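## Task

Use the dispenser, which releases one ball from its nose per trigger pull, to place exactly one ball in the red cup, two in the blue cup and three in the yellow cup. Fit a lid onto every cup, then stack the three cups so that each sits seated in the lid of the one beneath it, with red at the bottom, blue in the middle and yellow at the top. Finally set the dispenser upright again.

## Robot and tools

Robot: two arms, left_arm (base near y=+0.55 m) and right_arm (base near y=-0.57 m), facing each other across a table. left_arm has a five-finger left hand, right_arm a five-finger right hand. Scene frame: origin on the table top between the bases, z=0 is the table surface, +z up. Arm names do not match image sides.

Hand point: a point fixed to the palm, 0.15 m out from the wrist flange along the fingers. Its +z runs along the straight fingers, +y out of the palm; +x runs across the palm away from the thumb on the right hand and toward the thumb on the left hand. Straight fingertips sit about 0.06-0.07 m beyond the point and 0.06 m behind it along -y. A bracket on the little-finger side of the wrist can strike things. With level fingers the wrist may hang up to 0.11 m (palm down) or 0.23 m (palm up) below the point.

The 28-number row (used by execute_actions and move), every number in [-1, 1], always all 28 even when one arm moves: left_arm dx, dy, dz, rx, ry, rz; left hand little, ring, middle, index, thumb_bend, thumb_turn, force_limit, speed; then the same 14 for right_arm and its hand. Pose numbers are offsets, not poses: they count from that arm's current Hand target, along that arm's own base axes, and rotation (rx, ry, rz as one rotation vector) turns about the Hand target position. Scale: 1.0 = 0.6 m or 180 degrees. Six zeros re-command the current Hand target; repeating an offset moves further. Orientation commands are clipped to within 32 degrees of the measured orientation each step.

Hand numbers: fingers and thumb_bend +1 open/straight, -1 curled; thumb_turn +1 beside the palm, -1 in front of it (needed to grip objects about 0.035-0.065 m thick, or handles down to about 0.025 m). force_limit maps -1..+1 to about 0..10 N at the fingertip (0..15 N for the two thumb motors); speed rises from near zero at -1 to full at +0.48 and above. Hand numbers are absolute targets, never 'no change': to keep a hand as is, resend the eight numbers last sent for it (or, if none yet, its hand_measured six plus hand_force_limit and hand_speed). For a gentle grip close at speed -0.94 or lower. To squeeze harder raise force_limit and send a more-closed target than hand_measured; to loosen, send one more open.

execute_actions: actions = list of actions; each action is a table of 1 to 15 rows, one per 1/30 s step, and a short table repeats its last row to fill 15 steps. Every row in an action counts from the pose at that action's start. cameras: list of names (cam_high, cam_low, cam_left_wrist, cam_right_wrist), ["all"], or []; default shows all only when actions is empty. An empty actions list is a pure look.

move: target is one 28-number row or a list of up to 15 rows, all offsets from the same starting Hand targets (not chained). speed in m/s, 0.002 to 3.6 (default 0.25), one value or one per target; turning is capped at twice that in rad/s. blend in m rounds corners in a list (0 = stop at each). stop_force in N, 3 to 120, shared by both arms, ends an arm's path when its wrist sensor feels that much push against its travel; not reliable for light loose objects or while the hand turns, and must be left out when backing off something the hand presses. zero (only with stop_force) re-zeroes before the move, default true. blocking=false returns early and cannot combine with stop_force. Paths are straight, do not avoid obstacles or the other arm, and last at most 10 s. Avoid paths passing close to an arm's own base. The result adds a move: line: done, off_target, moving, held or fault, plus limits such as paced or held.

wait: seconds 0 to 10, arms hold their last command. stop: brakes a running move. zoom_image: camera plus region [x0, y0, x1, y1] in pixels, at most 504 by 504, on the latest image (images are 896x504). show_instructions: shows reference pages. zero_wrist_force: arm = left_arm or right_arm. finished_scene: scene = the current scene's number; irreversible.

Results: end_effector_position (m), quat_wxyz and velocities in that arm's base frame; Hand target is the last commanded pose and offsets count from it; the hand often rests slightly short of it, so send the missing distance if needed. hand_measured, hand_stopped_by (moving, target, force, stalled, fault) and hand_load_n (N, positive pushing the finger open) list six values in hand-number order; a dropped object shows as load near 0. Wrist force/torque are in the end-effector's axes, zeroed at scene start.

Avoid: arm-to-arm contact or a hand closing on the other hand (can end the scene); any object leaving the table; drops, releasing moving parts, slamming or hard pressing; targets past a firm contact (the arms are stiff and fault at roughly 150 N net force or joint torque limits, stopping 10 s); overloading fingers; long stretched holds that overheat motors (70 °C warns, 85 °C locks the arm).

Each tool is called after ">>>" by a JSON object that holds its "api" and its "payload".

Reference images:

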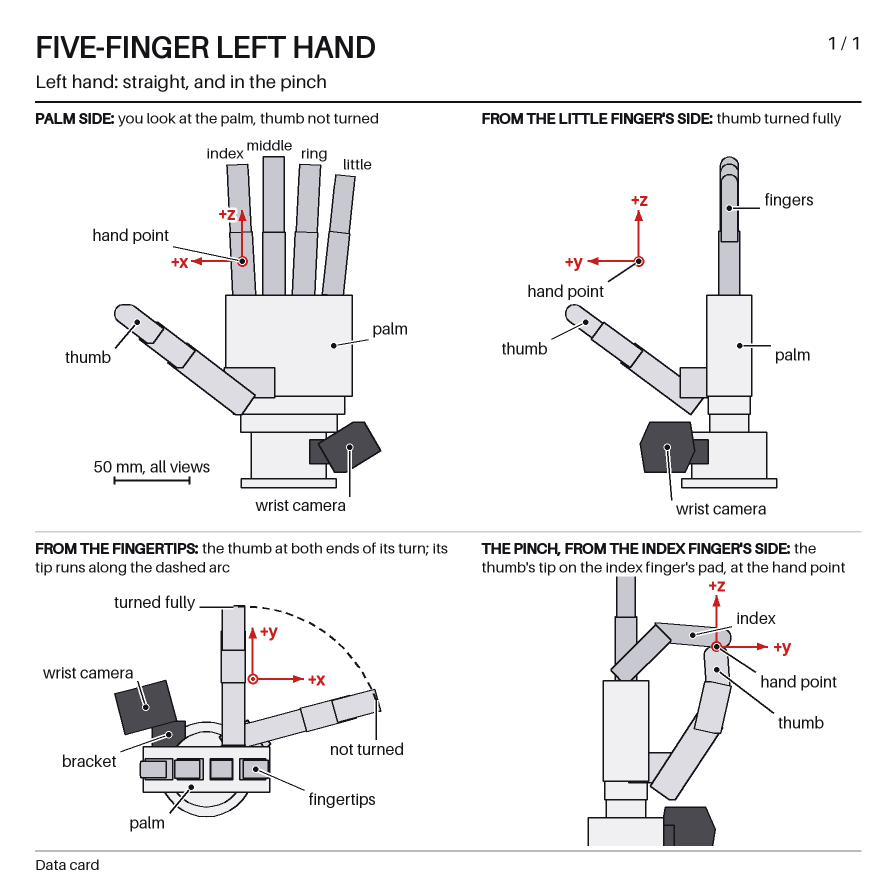

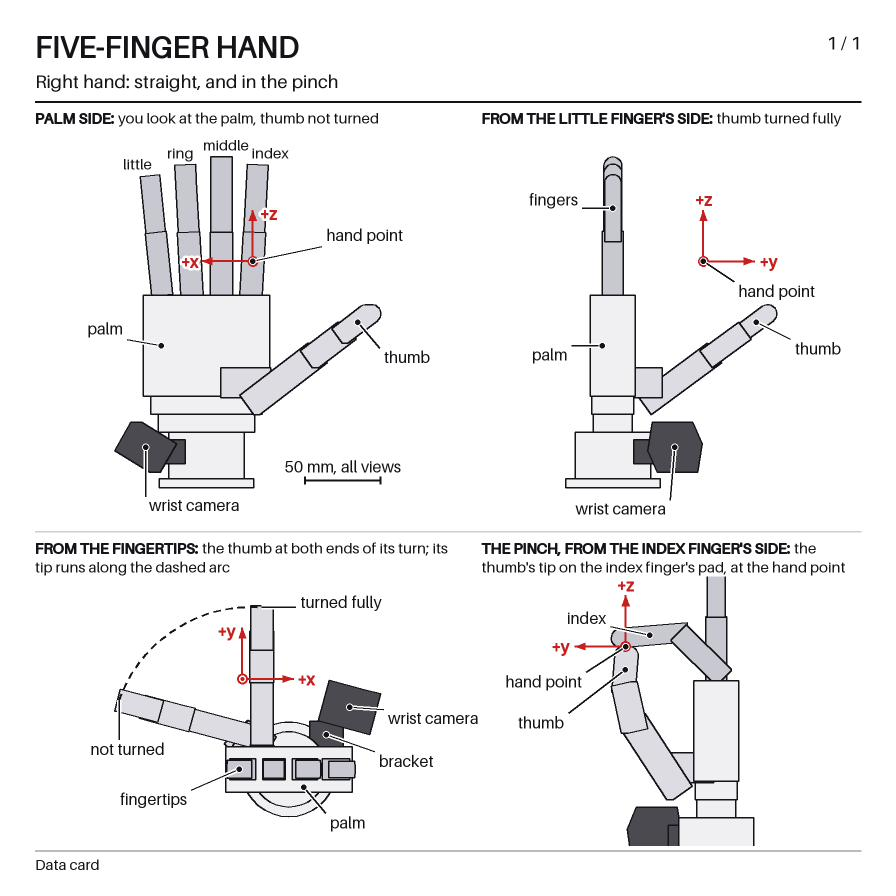

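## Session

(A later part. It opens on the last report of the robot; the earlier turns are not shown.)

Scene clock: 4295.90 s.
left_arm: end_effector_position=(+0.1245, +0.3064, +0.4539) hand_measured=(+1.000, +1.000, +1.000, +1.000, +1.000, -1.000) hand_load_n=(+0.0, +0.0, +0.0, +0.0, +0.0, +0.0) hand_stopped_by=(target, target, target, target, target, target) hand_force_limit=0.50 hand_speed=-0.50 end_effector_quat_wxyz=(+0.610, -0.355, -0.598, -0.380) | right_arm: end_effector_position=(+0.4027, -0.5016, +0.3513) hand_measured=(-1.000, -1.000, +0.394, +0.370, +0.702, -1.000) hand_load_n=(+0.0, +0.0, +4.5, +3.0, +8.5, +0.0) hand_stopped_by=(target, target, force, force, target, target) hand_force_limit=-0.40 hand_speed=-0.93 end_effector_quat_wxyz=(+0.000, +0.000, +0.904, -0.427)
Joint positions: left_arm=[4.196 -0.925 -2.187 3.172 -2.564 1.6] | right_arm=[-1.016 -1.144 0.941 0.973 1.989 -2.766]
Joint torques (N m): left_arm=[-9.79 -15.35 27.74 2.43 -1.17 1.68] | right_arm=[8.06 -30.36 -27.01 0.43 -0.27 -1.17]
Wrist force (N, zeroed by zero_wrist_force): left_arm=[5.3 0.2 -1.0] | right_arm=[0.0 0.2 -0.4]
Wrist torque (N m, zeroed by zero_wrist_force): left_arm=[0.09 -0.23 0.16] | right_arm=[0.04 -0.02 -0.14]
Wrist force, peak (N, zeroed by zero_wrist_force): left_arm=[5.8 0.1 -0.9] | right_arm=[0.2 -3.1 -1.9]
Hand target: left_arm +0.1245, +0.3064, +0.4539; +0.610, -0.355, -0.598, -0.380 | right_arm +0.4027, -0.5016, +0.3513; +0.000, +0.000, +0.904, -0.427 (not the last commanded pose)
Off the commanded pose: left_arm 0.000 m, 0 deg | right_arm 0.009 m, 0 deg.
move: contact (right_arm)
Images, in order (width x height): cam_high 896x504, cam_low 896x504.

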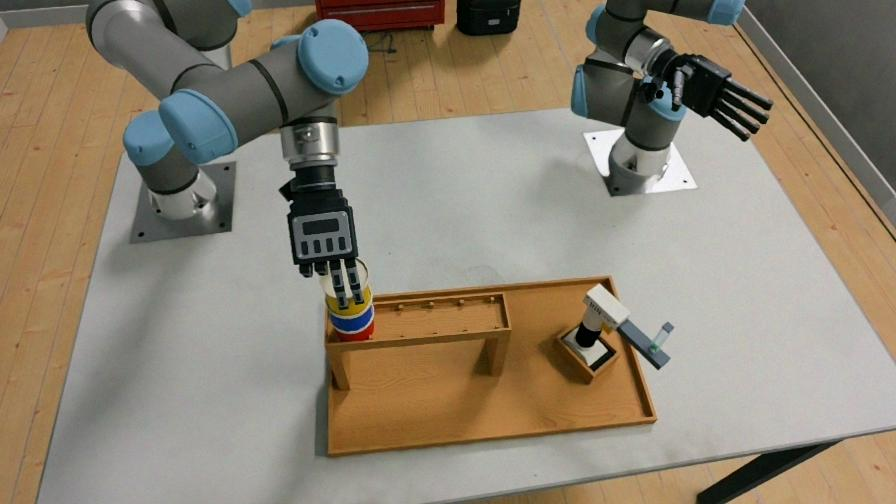

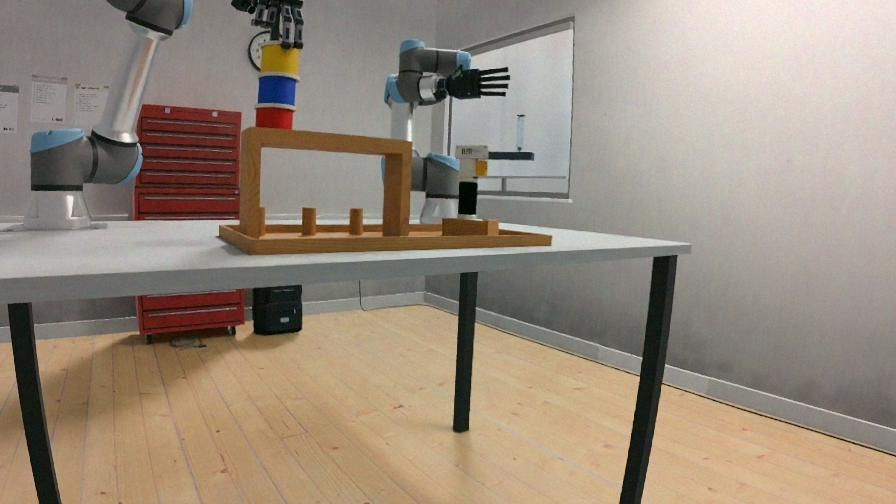

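>>> {"api": "zero_wrist_force", "payload": {"arm": "right_arm"}}

>>> {"api": "move", "payload": {"target": [0,0,0,0,0,0,1,1,1,1,1,-1,0.5,-0.5,0,0,-0.0033,0,0,0,-1,-1,0.05,0.1,0.7,-1,-0.4,-0.93], "speed": 0.01, "stop_force": 6, "cameras": ["cam_high","cam_low"]}}

>>> {"api": "zoom_image", "payload": {"camera": "cam_low", "region": [250, 10, 320, 70]}}

Wrist force sensor zeroed.

Scene clock: 4323.17 s.
left_arm: end_effector_position=(+0.1245, +0.3064, +0.4539) hand_measured=(+1.000, +1.000, +1.000, +1.000, +1.000, -1.000) hand_load_n=(+0.0, +0.0, +0.0, +0.0, +0.0, -0.5) hand_stopped_by=(target, target, target, target, target, target) hand_force_limit=0.50 hand_speed=-0.50 end_effector_quat_wxyz=(+0.610, -0.355, -0.598, -0.380) | right_arm: end_effector_position=(+0.4027, -0.5016, +0.3493) hand_measured=(-1.000, -1.000, +0.394, +0.370, +0.702, -1.000) hand_load_n=(+0.0, +0.0, +5.0, +3.0, +8.5, +0.5) hand_stopped_by=(target, target, force, force, target, target) hand_force_limit=-0.40 hand_speed=-0.93 end_effector_quat_wxyz=(+0.000, +0.000, +0.904, -0.427)
Joint positions: left_arm=[4.196 -0.925 -2.187 3.172 -2.564 1.6] | right_arm=[-1.016 -1.145 0.948 0.967 1.989 -2.766]
Joint torques (N m): left_arm=[-10.38 -15.45 28.23 2.46 -1.17 1.63] | right_arm=[-6.38 -40.63 -22.98 2.39 -0.65 -1.57]
Wrist force (N, zeroed by zero_wrist_force): left_arm=[5.3 0.0 -1.0] | right_arm=[0.1 -2.4 -2.0]
Wrist torque (N m, zeroed by zero_wrist_force): left_arm=[0.06 -0.23 0.17] | right_arm=[0.01 0.00 -0.04]
Wrist force, peak (N, zeroed by zero_wrist_force): left_arm=[5.7 0.0 -1.1] | right_arm=[-0.2 -2.6 -2.1]
Hand target: left_arm +0.1245, +0.3064, +0.4539; +0.610, -0.355, -0.598, -0.380 | right_arm +0.4027, -0.5016, +0.3493; +0.000, +0.000, +0.904, -0.427
Off the commanded pose: left_arm 0.000 m, 0 deg | right_arm 0.000 m, 0 deg.
move: done
Images, in order (width x height): cam_high 896x504, cam_low 896x504.

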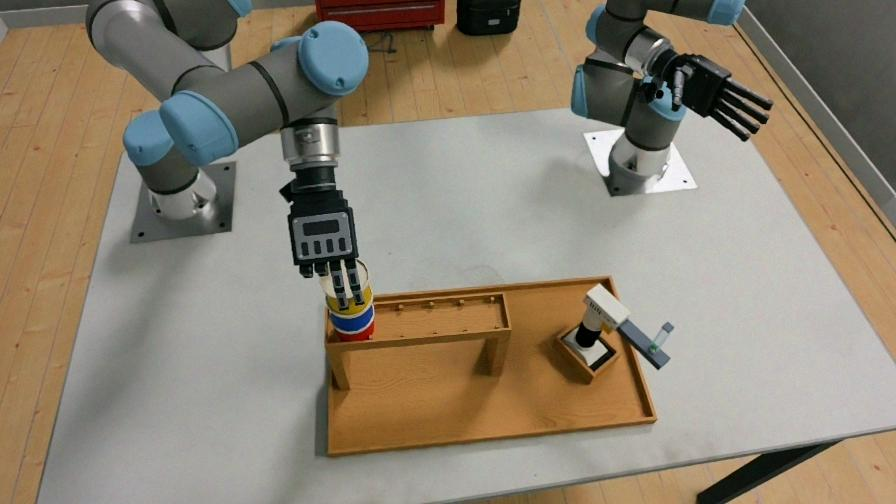

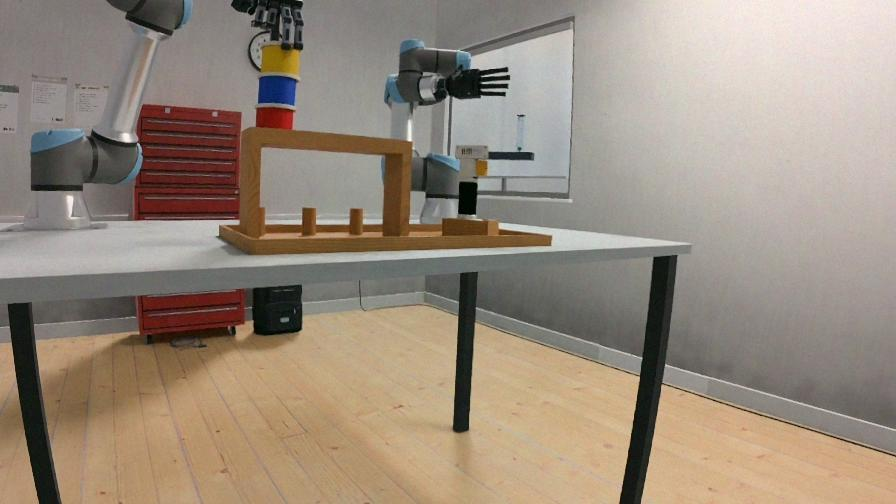

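Scaled by 7.200 from the camera's 896x504 image, which has a finer 1280x720 frame.

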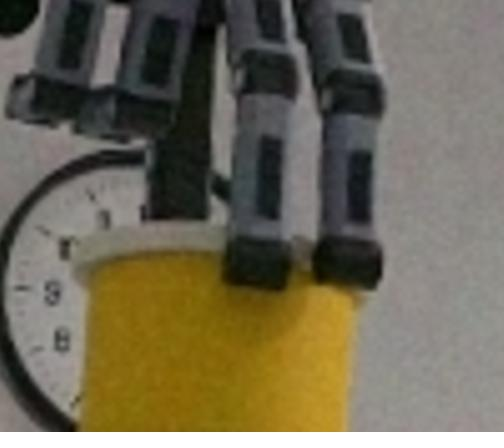

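>>> {"api": "move", "payload": {"target": [0,0,0,0,0,0,1,1,1,1,1,-1,0.5,-0.5,0,0,0.025,0,0,0,-1,-1,0.05,0.1,0.7,-1,-0.4,-0.93], "speed": 0.03, "cameras": ["cam_high","cam_low"]}}

>>> {"api": "zoom_image", "payload": {"camera": "cam_low", "region": [255, 20, 310, 60]}}

>>> {"api": "zoom_image", "payload": {"camera": "cam_high", "region": [310, 240, 380, 310]}}

Scene clock: 4340.80 s.
left_arm: end_effector_position=(+0.1245, +0.3064, +0.4539) hand_measured=(+1.000, +1.000, +1.000, +1.000, +1.000, -1.000) hand_load_n=(+0.0, +0.0, +0.0, +0.0, +0.0, -0.5) hand_stopped_by=(target, target, target, target, target, target) hand_force_limit=0.50 hand_speed=-0.50 end_effector_quat_wxyz=(+0.610, -0.355, -0.598, -0.380) | right_arm: end_effector_position=(+0.4028, -0.5017, +0.3643) hand_measured=(-1.000, -1.000, +0.394, +0.370, +0.702, -1.000) hand_load_n=(+0.0, +0.0, +5.0, +3.0, +9.0, +0.5) hand_stopped_by=(target, target, force, force, target, target) hand_force_limit=-0.40 hand_speed=-0.93 end_effector_quat_wxyz=(+0.000, +0.000, +0.904, -0.427)
Joint positions: left_arm=[4.196 -0.925 -2.187 3.172 -2.564 1.6] | right_arm=[-1.016 -1.136 0.895 1.011 1.989 -2.766]
Joint torques (N m): left_arm=[-9.69 -15.28 27.85 2.41 -1.14 1.51] | right_arm=[-4.5 -40.44 -8.71 -0.87 -0.44 -0.87]
Wrist force (N, zeroed by zero_wrist_force): left_arm=[5.4 -0.1 -1.1] | right_arm=[0.0 -0.2 -0.2]
Wrist torque (N m, zeroed by zero_wrist_force): left_arm=[0.05 -0.25 0.18] | right_arm=[-0.04 0.00 0.01]
Wrist force, peak (N, zeroed by zero_wrist_force): left_arm=[5.9 0.1 -1.1] | right_arm=[-0.1 -2.5 -2.0]
Hand target: left_arm +0.1245, +0.3064, +0.4539; +0.610, -0.355, -0.598, -0.380 | right_arm +0.4027, -0.5016, +0.3643; +0.000, +0.000, +0.904, -0.427
Off the commanded pose: left_arm 0.000 m, 0 deg | right_arm 0.000 m, 0 deg.
move: done
Images, in order (width x height): cam_high 896x504, cam_low 896x504.

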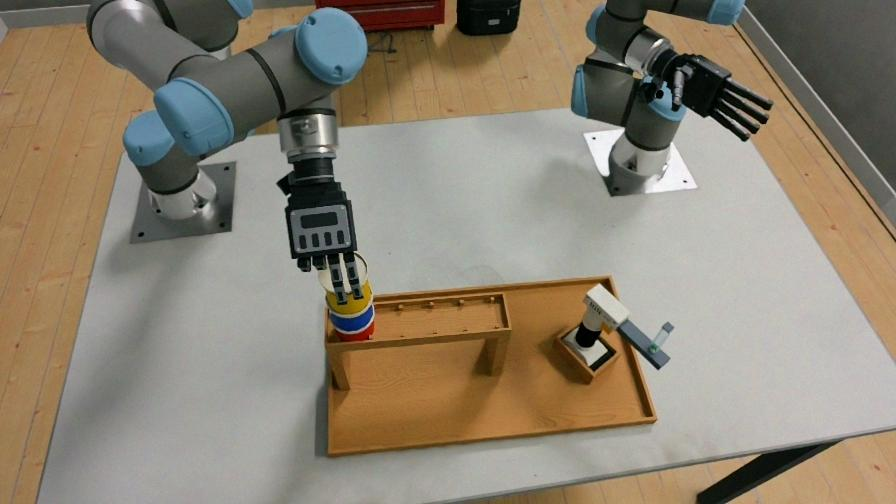

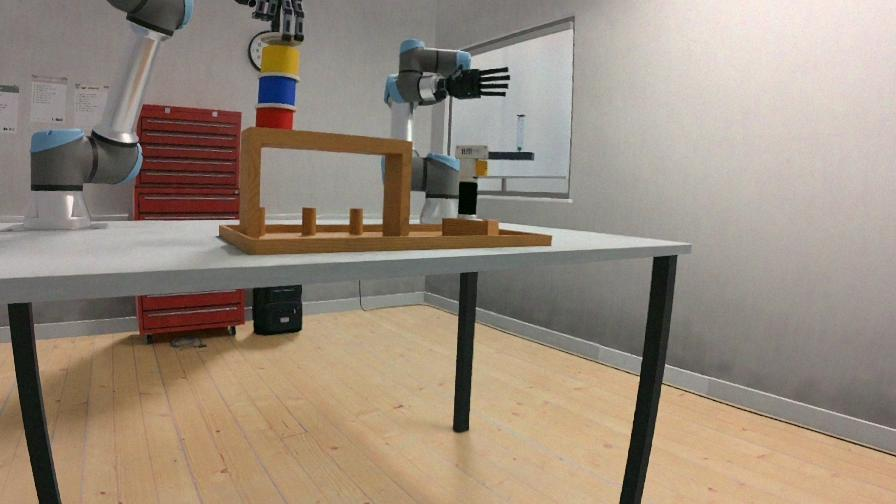

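Scaled by 9.164 from the camera's 896x504 image, which has a finer 1280x720 frame.

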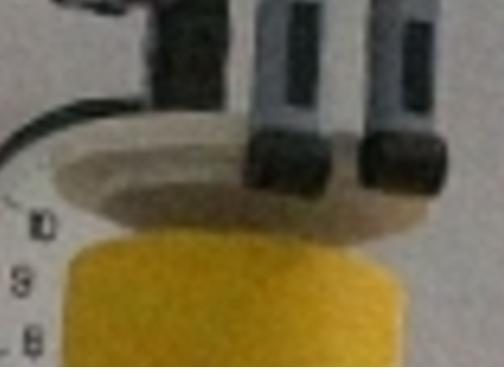

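Scaled by 7.200 from the camera's 896x504 image, which has a finer 1280x720 frame.

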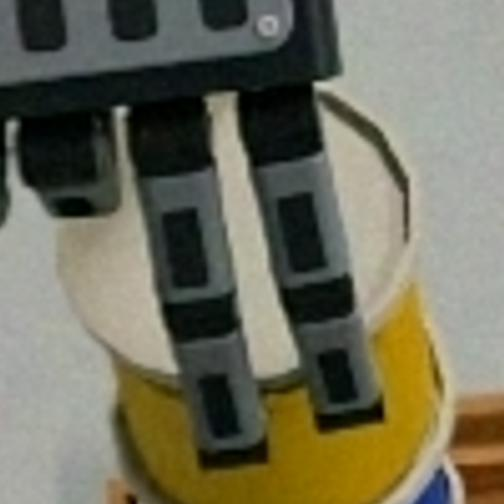

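>>> {"api": "zoom_image", "payload": {"camera": "cam_low", "region": [258, 28, 286, 50]}}

>>> {"api": "zoom_image", "payload": {"camera": "cam_low", "region": [278, 28, 306, 56]}}

Scaled by 18.000 from the camera's 896x504 image, which has a finer 1280x720 frame.

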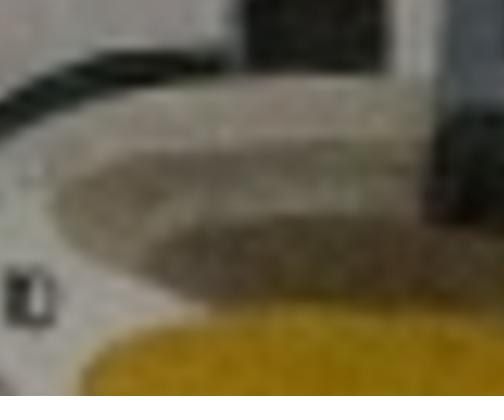

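Scaled by 18.000 from the camera's 896x504 image, which has a finer 1280x720 frame.

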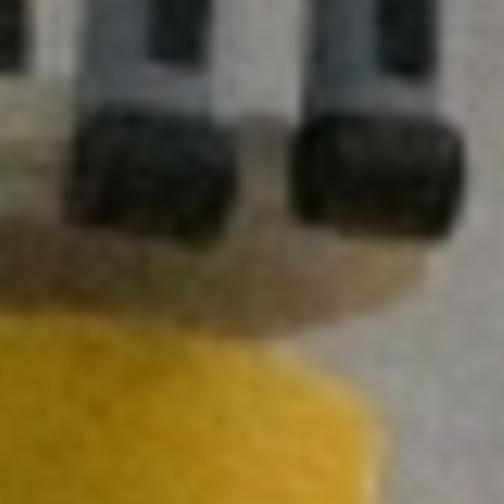

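>>> {"api": "move", "payload": {"target": [0,0,0,0,0,0,1,1,1,1,1,-1,0.5,-0.5,0,0,-0.0275,0,0,0,-1,-1,0.05,0.1,0.7,-1,-0.4,-0.93], "speed": 0.01, "stop_force": 3, "cameras": ["cam_high","cam_low"]}}

>>> {"api": "zoom_image", "payload": {"camera": "cam_low", "region": [256, 34, 284, 56]}}

>>> {"api": "zoom_image", "payload": {"camera": "cam_low", "region": [278, 34, 306, 56]}}

Scene clock: 4438.80 s.
left_arm: end_effector_position=(+0.1245, +0.3064, +0.4539) hand_measured=(+1.000, +1.000, +1.000, +1.000, +1.000, -1.000) hand_load_n=(+0.0, +0.0, +0.0, +0.0, +0.0, -0.5) hand_stopped_by=(target, target, target, target, target, target) hand_force_limit=0.50 hand_speed=-0.50 end_effector_quat_wxyz=(+0.610, -0.355, -0.598, -0.380) | right_arm: end_effector_position=(+0.4027, -0.5016, +0.3517) hand_measured=(-1.000, -1.000, +0.394, +0.370, +0.702, -1.000) hand_load_n=(+0.0, +0.0, +5.0, +2.5, +8.5, +0.0) hand_stopped_by=(target, target, force, force, target, target) hand_force_limit=-0.40 hand_speed=-0.93 end_effector_quat_wxyz=(+0.000, +0.000, +0.904, -0.427)
Joint positions: left_arm=[4.196 -0.925 -2.187 3.172 -2.564 1.6] | right_arm=[-1.016 -1.144 0.94 0.974 1.989 -2.766]
Joint torques (N m): left_arm=[-9.96 -15.84 27.22 2.44 -1.17 1.4] | right_arm=[7.55 -30.15 -28.72 0.5 0.06 1.22]
Wrist force (N, zeroed by zero_wrist_force): left_arm=[5.5 0.2 -0.9] | right_arm=[0.2 -0.1 0.1]
Wrist torque (N m, zeroed by zero_wrist_force): left_arm=[0.07 -0.26 0.17] | right_arm=[-0.01 -0.04 0.01]
Wrist force, peak (N, zeroed by zero_wrist_force): left_arm=[5.7 0.1 -1.2] | right_arm=[0.3 -3.8 -2.6]
Hand target: left_arm +0.1245, +0.3064, +0.4539; +0.610, -0.355, -0.598, -0.380 | right_arm +0.4027, -0.5016, +0.3517; +0.000, +0.000, +0.904, -0.427 (not the last commanded pose)
Off the commanded pose: left_arm 0.000 m, 0 deg | right_arm 0.004 m, 0 deg.
move: contact (right_arm)
Images, in order (width x height): cam_high 896x504, cam_low 896x504.

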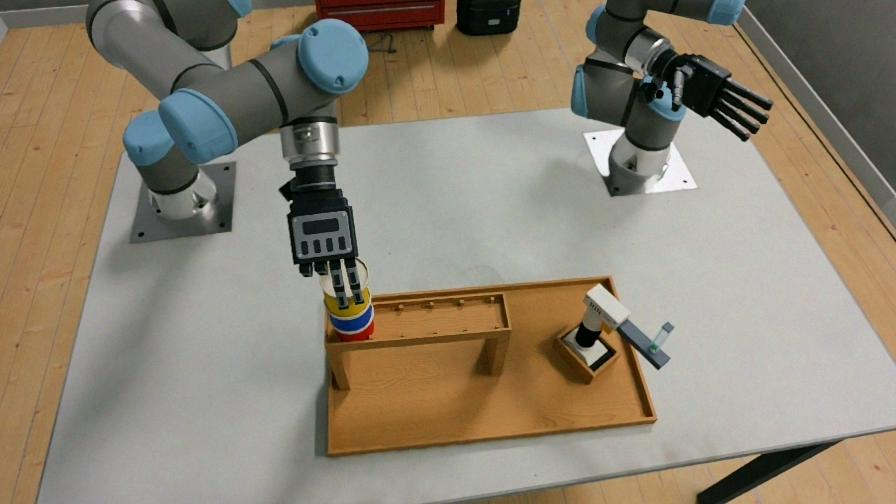

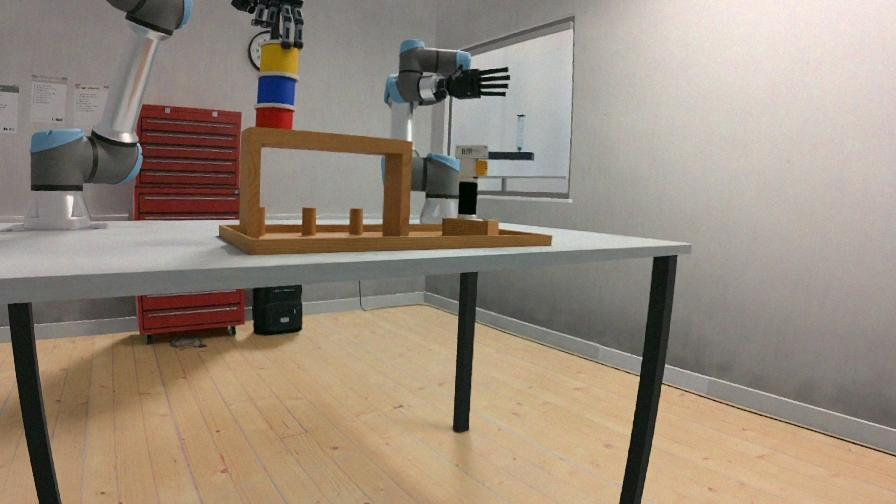

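Scaled by 18.000 from the camera's 896x504 image, which has a finer 1280x720 frame.

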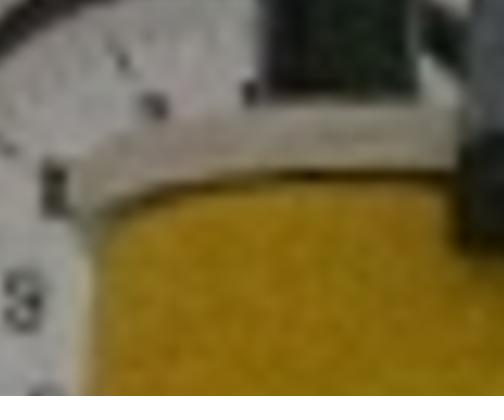

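Scaled by 18.000 from the camera's 896x504 image, which has a finer 1280x720 frame.

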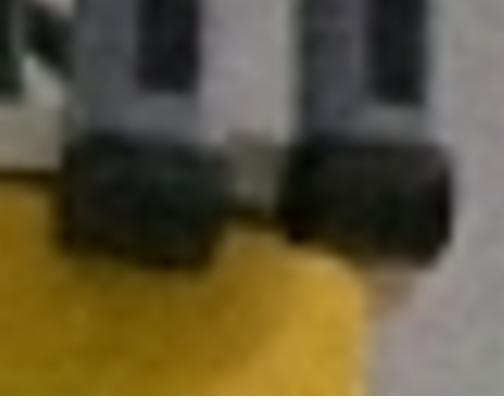

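>>> {"api": "move", "payload": {"target": [0,0,0,0,0,0,1,1,1,1,1,-1,0.5,-0.5,0,0,-0.005,0,0,0,-1,-1,0.05,0.1,0.7,-1,-0.4,-0.93], "speed": 0.01, "stop_force": 6, "cameras": ["cam_low"]}}

>>> {"api": "zoom_image", "payload": {"camera": "cam_low", "region": [256, 34, 284, 56]}}

>>> {"api": "zoom_image", "payload": {"camera": "cam_low", "region": [278, 34, 306, 56]}}

Scene clock: 4450.33 s.
left_arm: end_effector_position=(+0.1245, +0.3064, +0.4539) hand_measured=(+1.000, +1.000, +1.000, +1.000, +1.000, -1.000) hand_load_n=(+0.0, +0.0, +0.0, +0.0, +0.0, -0.5) hand_stopped_by=(target, target, target, target, target, target) hand_force_limit=0.50 hand_speed=-0.50 end_effector_quat_wxyz=(+0.610, -0.355, -0.598, -0.380) | right_arm: end_effector_position=(+0.4027, -0.5016, +0.3487) hand_measured=(-1.000, -1.000, +0.394, +0.368, +0.702, -1.000) hand_load_n=(+0.5, +0.0, +3.0, +0.0, +4.0, +0.5) hand_stopped_by=(target, target, force, force, target, target) hand_force_limit=-0.40 hand_speed=-0.93 end_effector_quat_wxyz=(+0.000, +0.000, +0.904, -0.427)
Joint positions: left_arm=[4.196 -0.925 -2.187 3.172 -2.564 1.6] | right_arm=[-1.016 -1.146 0.95 0.965 1.989 -2.766]
Joint torques (N m): left_arm=[-10.12 -15.71 27.7 2.48 -1.17 1.61] | right_arm=[8.7 -41.62 -27.32 2.21 0.32 1.46]
Wrist force (N, zeroed by zero_wrist_force): left_arm=[5.3 0.2 -1.0] | right_arm=[0.0 -0.2 -0.1]
Wrist torque (N m, zeroed by zero_wrist_force): left_arm=[0.08 -0.22 0.16] | right_arm=[-0.02 0.00 0.00]
Wrist force, peak (N, zeroed by zero_wrist_force): left_arm=[5.7 -0.1 -1.2] | right_arm=[-0.1 -4.1 -2.3]
Hand target: left_arm +0.1245, +0.3064, +0.4539; +0.610, -0.355, -0.598, -0.380 | right_arm +0.4027, -0.5016, +0.3487; +0.000, +0.000, +0.904, -0.427
Off the commanded pose: left_arm 0.000 m, 0 deg | right_arm 0.000 m, 0 deg.
move: done
Images, in order (width x height): cam_low 896x504.

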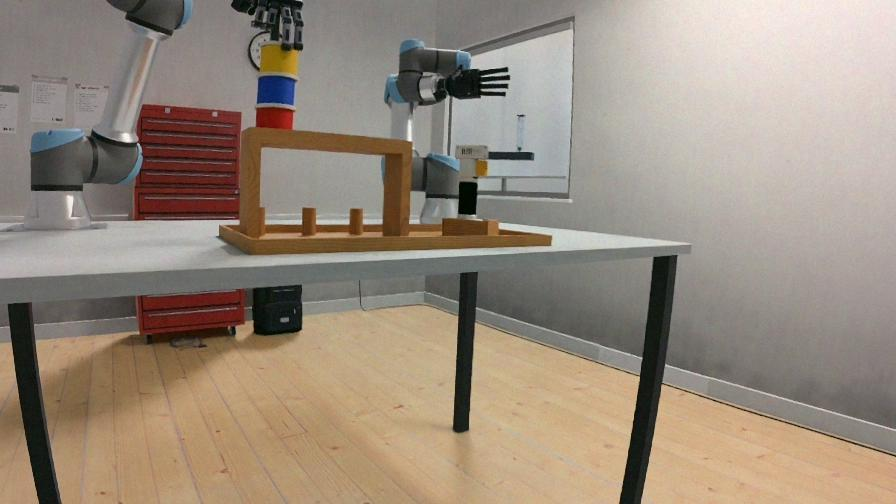

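Scaled by 18.000 from the camera's 896x504 image, which has a finer 1280x720 frame.

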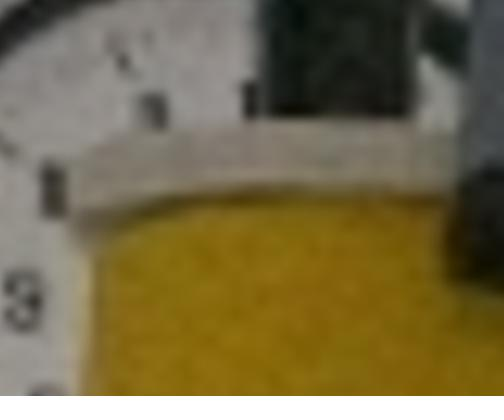

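Scaled by 18.000 from the camera's 896x504 image, which has a finer 1280x720 frame.

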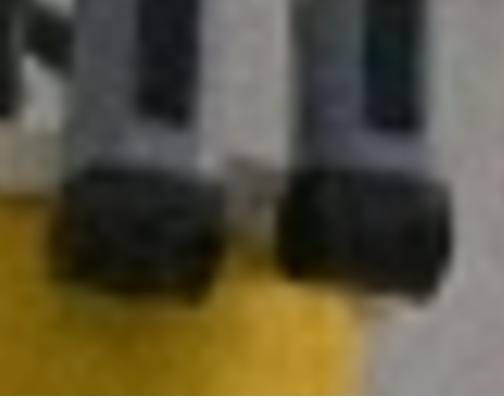

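>>> {"api": "zoom_image", "payload": {"camera": "cam_low", "region": [240, 60, 320, 130]}}

>>> {"api": "zoom_image", "payload": {"camera": "cam_low", "region": [240, 0, 320, 70]}}

Scaled by 6.300 from the camera's 896x504 image, which has a finer 1280x720 frame.

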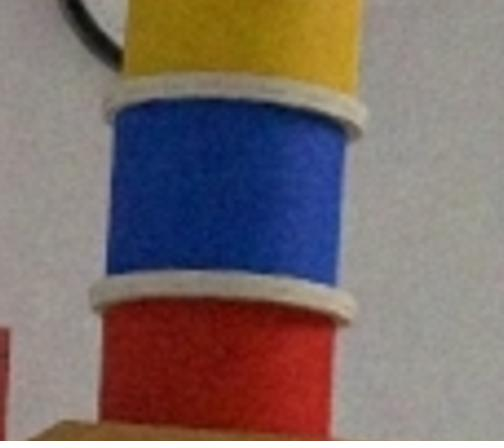

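Scaled by 6.300 from the camera's 896x504 image, which has a finer 1280x720 frame.

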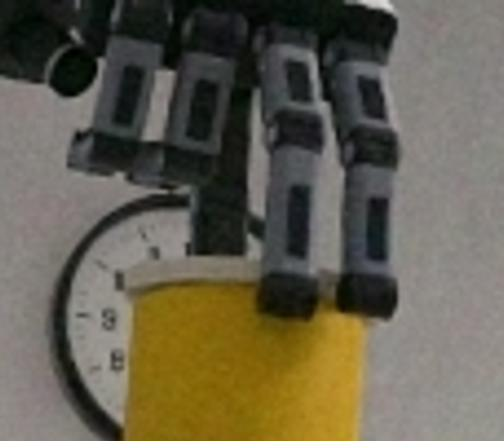

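>>> {"api": "move", "payload": {"target": [0,0,0,0,0,0,1,1,1,1,1,-1,0.5,-0.5,0,0,0,0,0,0,-1,-1,0.46,0.45,0.76,-1,-0.4,-0.92], "speed": 0.01}}

>>> {"api": "move", "payload": {"target": [0,0,0,0,0,0,1,1,1,1,1,-1,0.5,-0.5,0,0,0,0,0,0,-1,-1,0.6,0.6,0.9,-1,-0.4,-0.75], "speed": 0.01, "cameras": ["cam_low","cam_high"]}}

>>> {"api": "zoom_image", "payload": {"camera": "cam_low", "region": [240, 0, 320, 70]}}

Scene clock: 4479.60 s.
left_arm: end_effector_position=(+0.1245, +0.3064, +0.4539) hand_measured=(+1.000, +1.000, +1.000, +1.000, +1.000, -1.000) hand_load_n=(+0.0, +0.0, +0.0, +0.0, +0.0, -0.5) hand_stopped_by=(target, target, target, target, target, target) hand_force_limit=0.50 hand_speed=-0.50 end_effector_quat_wxyz=(+0.610, -0.355, -0.598, -0.380) | right_arm: end_effector_position=(+0.4027, -0.5016, +0.3487) hand_measured=(-1.000, -1.000, +0.460, +0.450, +0.760, -1.000) hand_load_n=(+0.0, +0.5, +0.0, -0.5, +0.0, +0.0) hand_stopped_by=(target, target, target, target, target, target) hand_force_limit=-0.40 hand_speed=-0.92 end_effector_quat_wxyz=(+0.000, +0.000, +0.904, -0.427)
Joint positions: left_arm=[4.196 -0.925 -2.187 3.172 -2.564 1.6] | right_arm=[-1.016 -1.146 0.95 0.965 1.989 -2.766]
Joint torques (N m): left_arm=[-9.55 -16.59 28.01 2.42 -1.09 1.59] | right_arm=[7.99 -33.13 -24.07 1.16 0.04 1.66]
Wrist force (N, zeroed by zero_wrist_force): left_arm=[5.3 0.0 -1.1] | right_arm=[0.0 -0.3 -0.1]
Wrist torque (N m, zeroed by zero_wrist_force): left_arm=[0.07 -0.23 0.17] | right_arm=[-0.03 0.00 -0.01]
Wrist force, peak (N, zeroed by zero_wrist_force): left_arm=[5.8 0.1 -1.0] | right_arm=[0.2 -0.4 -0.1]
Hand target: left_arm +0.1245, +0.3064, +0.4539; +0.610, -0.355, -0.598, -0.380 | right_arm +0.4027, -0.5016, +0.3487; +0.000, +0.000, +0.904, -0.427
Off the commanded pose: left_arm 0.000 m, 0 deg | right_arm 0.000 m, 0 deg.
move: done

Scene clock: 4480.27 s.
left_arm: end_effector_position=(+0.1245, +0.3064, +0.4539) hand_measured=(+1.000, +1.000, +1.000, +1.000, +1.000, -1.000) hand_load_n=(+0.0, +0.0, +0.0, +0.0, +0.0, +0.0) hand_stopped_by=(target, target, target, target, target, target) hand_force_limit=0.50 hand_speed=-0.50 end_effector_quat_wxyz=(+0.610, -0.355, -0.598, -0.380) | right_arm: end_effector_position=(+0.4027, -0.5016, +0.3487) hand_measured=(-1.000, -1.000, +0.600, +0.600, +0.900, -1.000) hand_load_n=(+0.0, +0.0, +0.0, +0.0, +0.0, +0.0) hand_stopped_by=(target, target, target, target, target, target) hand_force_limit=-0.40 hand_speed=-0.75 end_effector_quat_wxyz=(+0.000, +0.000, +0.904, -0.427)
Joint positions: left_arm=[4.196 -0.925 -2.187 3.172 -2.564 1.6] | right_arm=[-1.016 -1.146 0.95 0.965 1.989 -2.766]
Joint torques (N m): left_arm=[-9.79 -15.92 27.56 2.41 -1.09 1.5] | right_arm=[7.79 -31.93 -23.56 1.18 -0.08 1.77]
Wrist force (N, zeroed by zero_wrist_force): left_arm=[5.5 0.0 -1.0] | right_arm=[0.0 -0.1 -0.3]
Wrist torque (N m, zeroed by zero_wrist_force): left_arm=[0.06 -0.26 0.18] | right_arm=[0.01 0.01 0.00]
Wrist force, peak (N, zeroed by zero_wrist_force): left_arm=[5.6 0.2 -1.1] | right_arm=[0.0 -0.4 -0.2]
Hand target: left_arm +0.1245, +0.3064, +0.4539; +0.610, -0.355, -0.598, -0.380 | right_arm +0.4027, -0.5016, +0.3487; +0.000, +0.000, +0.904, -0.427
Off the commanded pose: left_arm 0.000 m, 0 deg | right_arm 0.000 m, 0 deg.
move: done
Images, in order (width x height): cam_high 896x504, cam_low 896x504.

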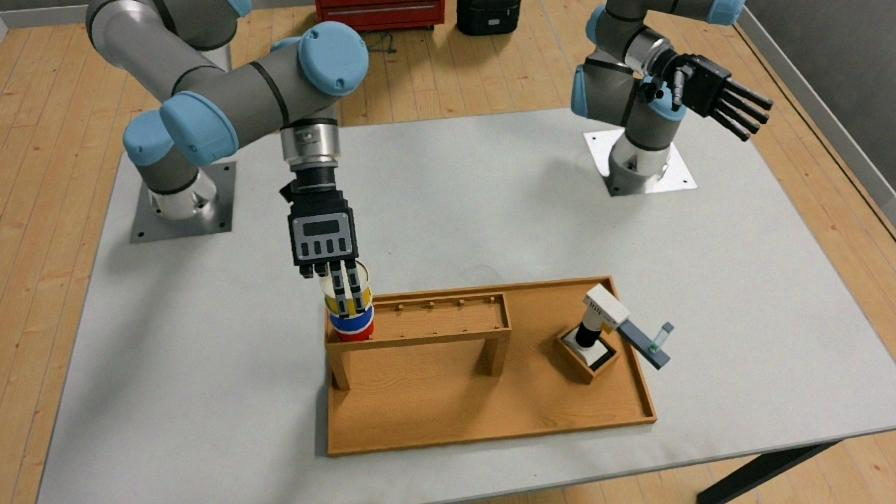

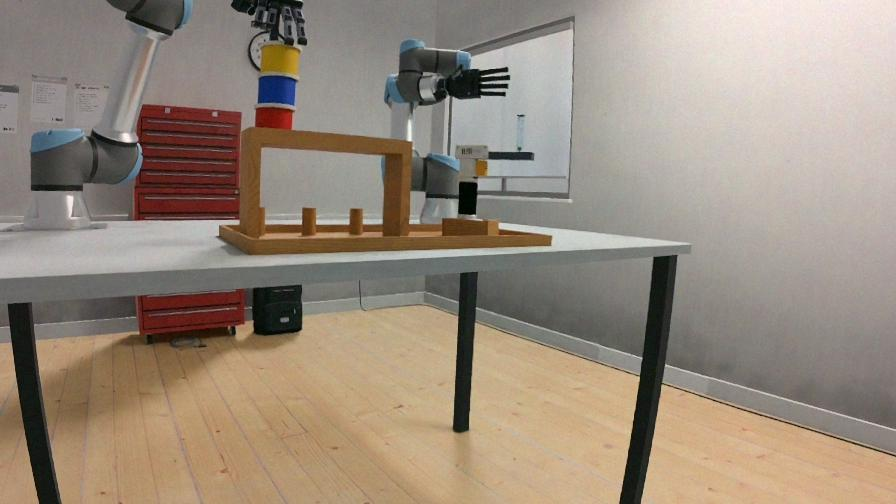

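Scaled by 6.300 from the camera's 896x504 image, which has a finer 1280x720 frame.

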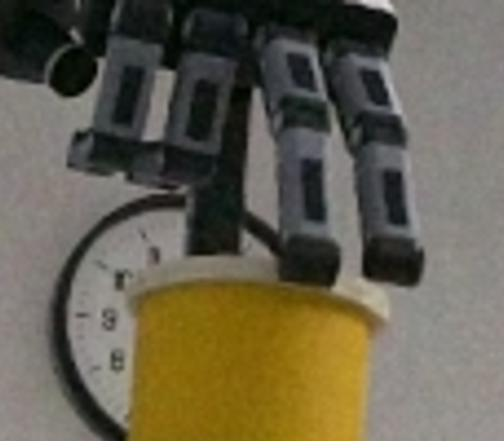

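>>> {"api": "move", "payload": {"target": [[0,0,0,0,0,0,1,1,1,1,1,-1,0.5,-0.5,0,0,0.033,0,0,0,-1,-1,0.6,0.6,0.9,-1,-0.4,-0.75],[0,0,0,0,0,0,1,1,1,1,1,-1,0.5,-0.5,0,0,0.16,0,0,0,-1,-1,0.6,0.6,0.9,-1,-0.4,-0.75],[0,0,0,0,0,0,1,1,1,1,1,-1,0.5,-0.5,0,0.27,0.16,0,0,0,-1,-1,0.6,0.6,0.9,-1,-0.4,-0.75]], "speed": [0.02,0.08,0.15], "blend": [0.005,0.02,0], "cameras": ["cam_low","cam_high","cam_right_wrist"]}}

>>> {"api": "zoom_image", "payload": {"camera": "cam_low", "region": [240, 30, 320, 130]}}

>>> {"api": "zoom_image", "payload": {"camera": "cam_high", "region": [305, 230, 395, 350]}}

Scene clock: 4493.13 s.
left_arm: end_effector_position=(+0.1245, +0.3064, +0.4539) hand_measured=(+1.000, +1.000, +1.000, +1.000, +1.000, -1.000) hand_load_n=(+0.0, +0.0, +0.0, +0.0, +0.0, -0.5) hand_stopped_by=(target, target, target, target, target, target) hand_force_limit=0.50 hand_speed=-0.50 end_effector_quat_wxyz=(+0.610, -0.355, -0.598, -0.380) | right_arm: end_effector_position=(+0.4027, -0.3397, +0.4447) hand_measured=(-1.000, -1.000, +0.600, +0.600, +0.900, -1.000) hand_load_n=(+0.0, +0.0, +0.0, +0.0, +0.0, +0.0) hand_stopped_by=(target, target, target, target, target, target) hand_force_limit=-0.40 hand_speed=-0.75 end_effector_quat_wxyz=(+0.000, +0.000, +0.904, -0.427)
Joint positions: left_arm=[4.196 -0.925 -2.187 3.172 -2.564 1.6] | right_arm=[-0.788 -1.327 0.961 1.226 2.145 -2.578]
Joint torques (N m): left_arm=[-10 -15.45 28.37 2.44 -1.21 1.61] | right_arm=[0.72 -28.27 -19.88 -0.71 -0.15 -0.71]
Wrist force (N, zeroed by zero_wrist_force): left_arm=[5.6 0.0 -1.0] | right_arm=[0.5 0.5 -0.3]
Wrist torque (N m, zeroed by zero_wrist_force): left_arm=[0.07 -0.27 0.19] | right_arm=[0.09 -0.06 0.16]
Wrist force, peak (N, zeroed by zero_wrist_force): left_arm=[5.8 0.0 -1.1] | right_arm=[0.4 1.7 -1.4]
Hand target: left_arm +0.1245, +0.3064, +0.4539; +0.610, -0.355, -0.598, -0.380 | right_arm +0.4027, -0.3396, +0.4447; +0.000, +0.000, +0.904, -0.427
Off the commanded pose: left_arm 0.000 m, 0 deg | right_arm 0.000 m, 0 deg.
move: done
Images, in order (width x height): cam_high 896x504, cam_low 896x504, cam_right_wrist 896x504.

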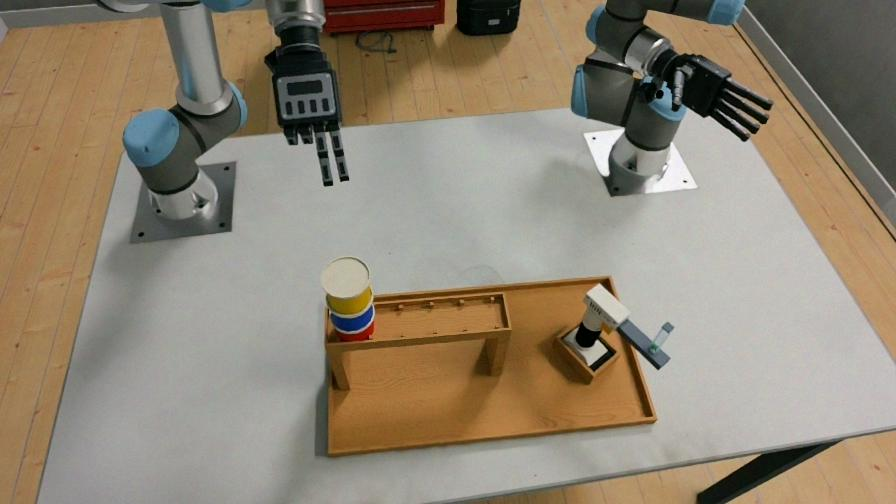

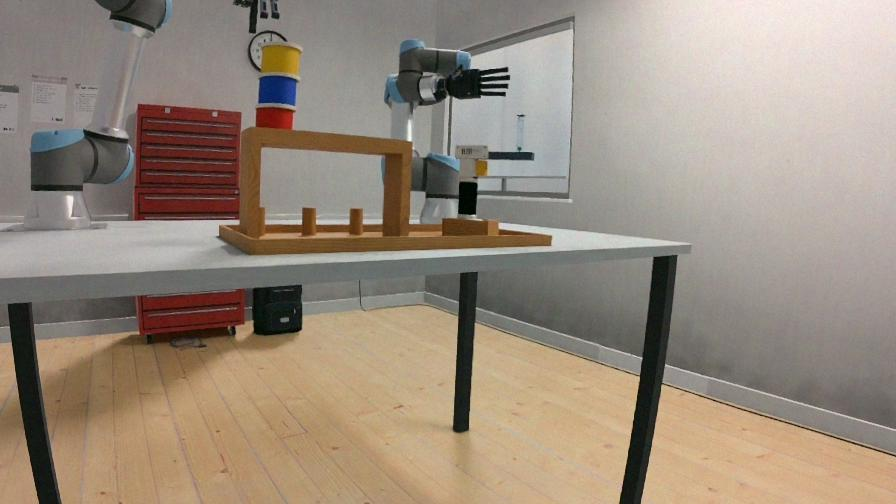

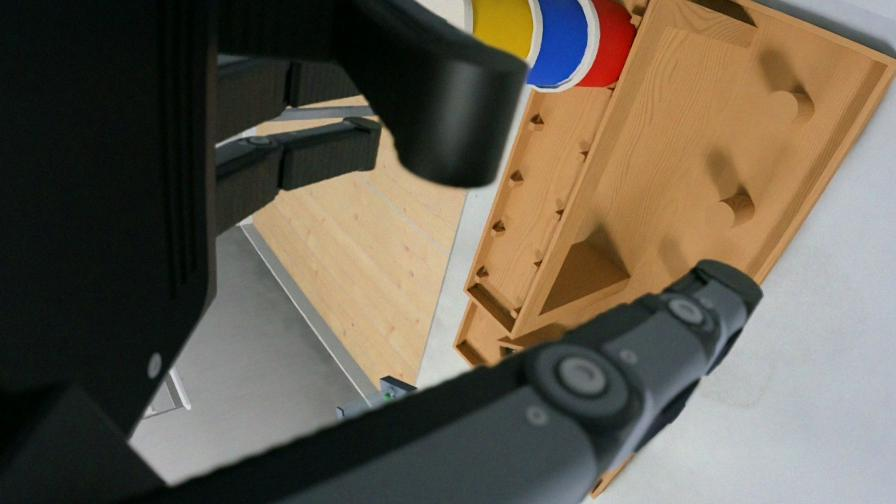

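Scaled by 5.040 from the camera's 896x504 image, which has a finer 1280x720 frame.

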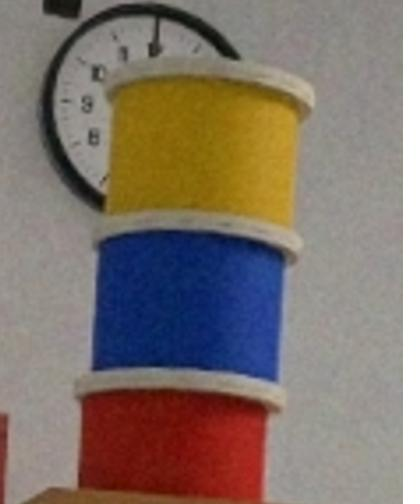

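Scaled by 4.200 from the camera's 896x504 image, which has a finer 1280x720 frame.

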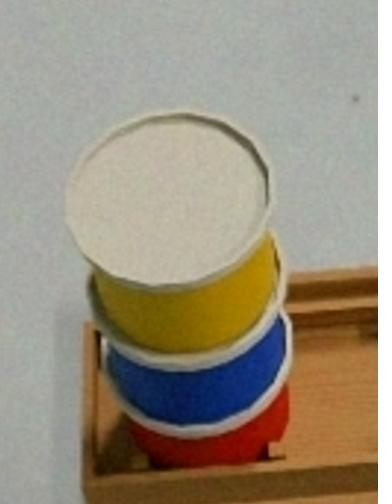

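>>> {"api": "zoom_image", "payload": {"camera": "cam_low", "region": [256, 36, 306, 60]}}

>>> {"api": "zoom_image", "payload": {"camera": "cam_low", "region": [254, 66, 304, 90]}}

>>> {"api": "zoom_image", "payload": {"camera": "cam_low", "region": [250, 98, 300, 122]}}

>>> {"api": "zoom_image", "payload": {"camera": "cam_high", "region": [540, 270, 680, 400]}}

Scaled by 10.080 from the camera's 896x504 image, which has a finer 1280x720 frame.

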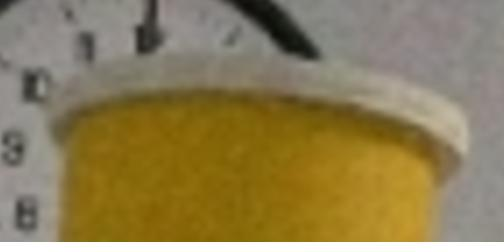

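Scaled by 10.080 from the camera's 896x504 image, which has a finer 1280x720 frame.

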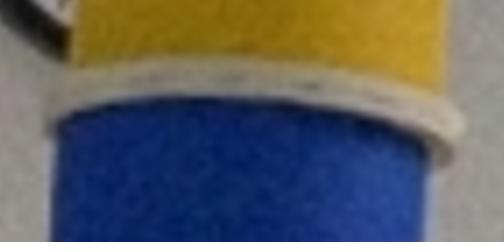

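Scaled by 10.080 from the camera's 896x504 image, which has a finer 1280x720 frame.

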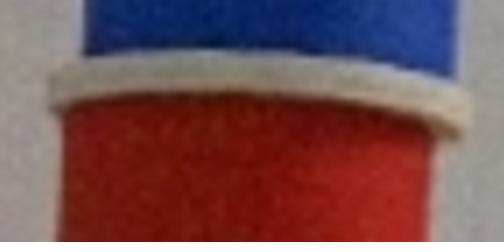

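Scaled by 3.600 from the camera's 896x504 image, which has a finer 1280x720 frame.

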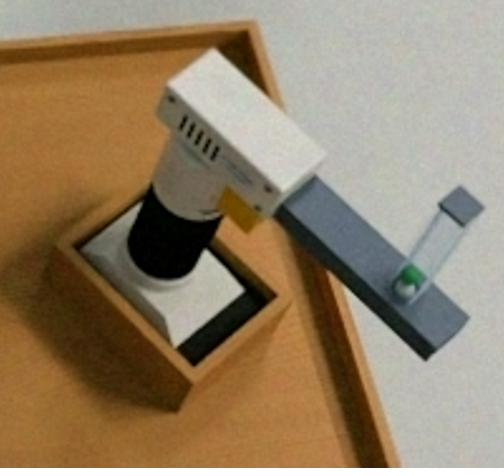

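>>> {"api": "finished_scene", "payload": {"scene": 2}}

The scene is finished: the task was done.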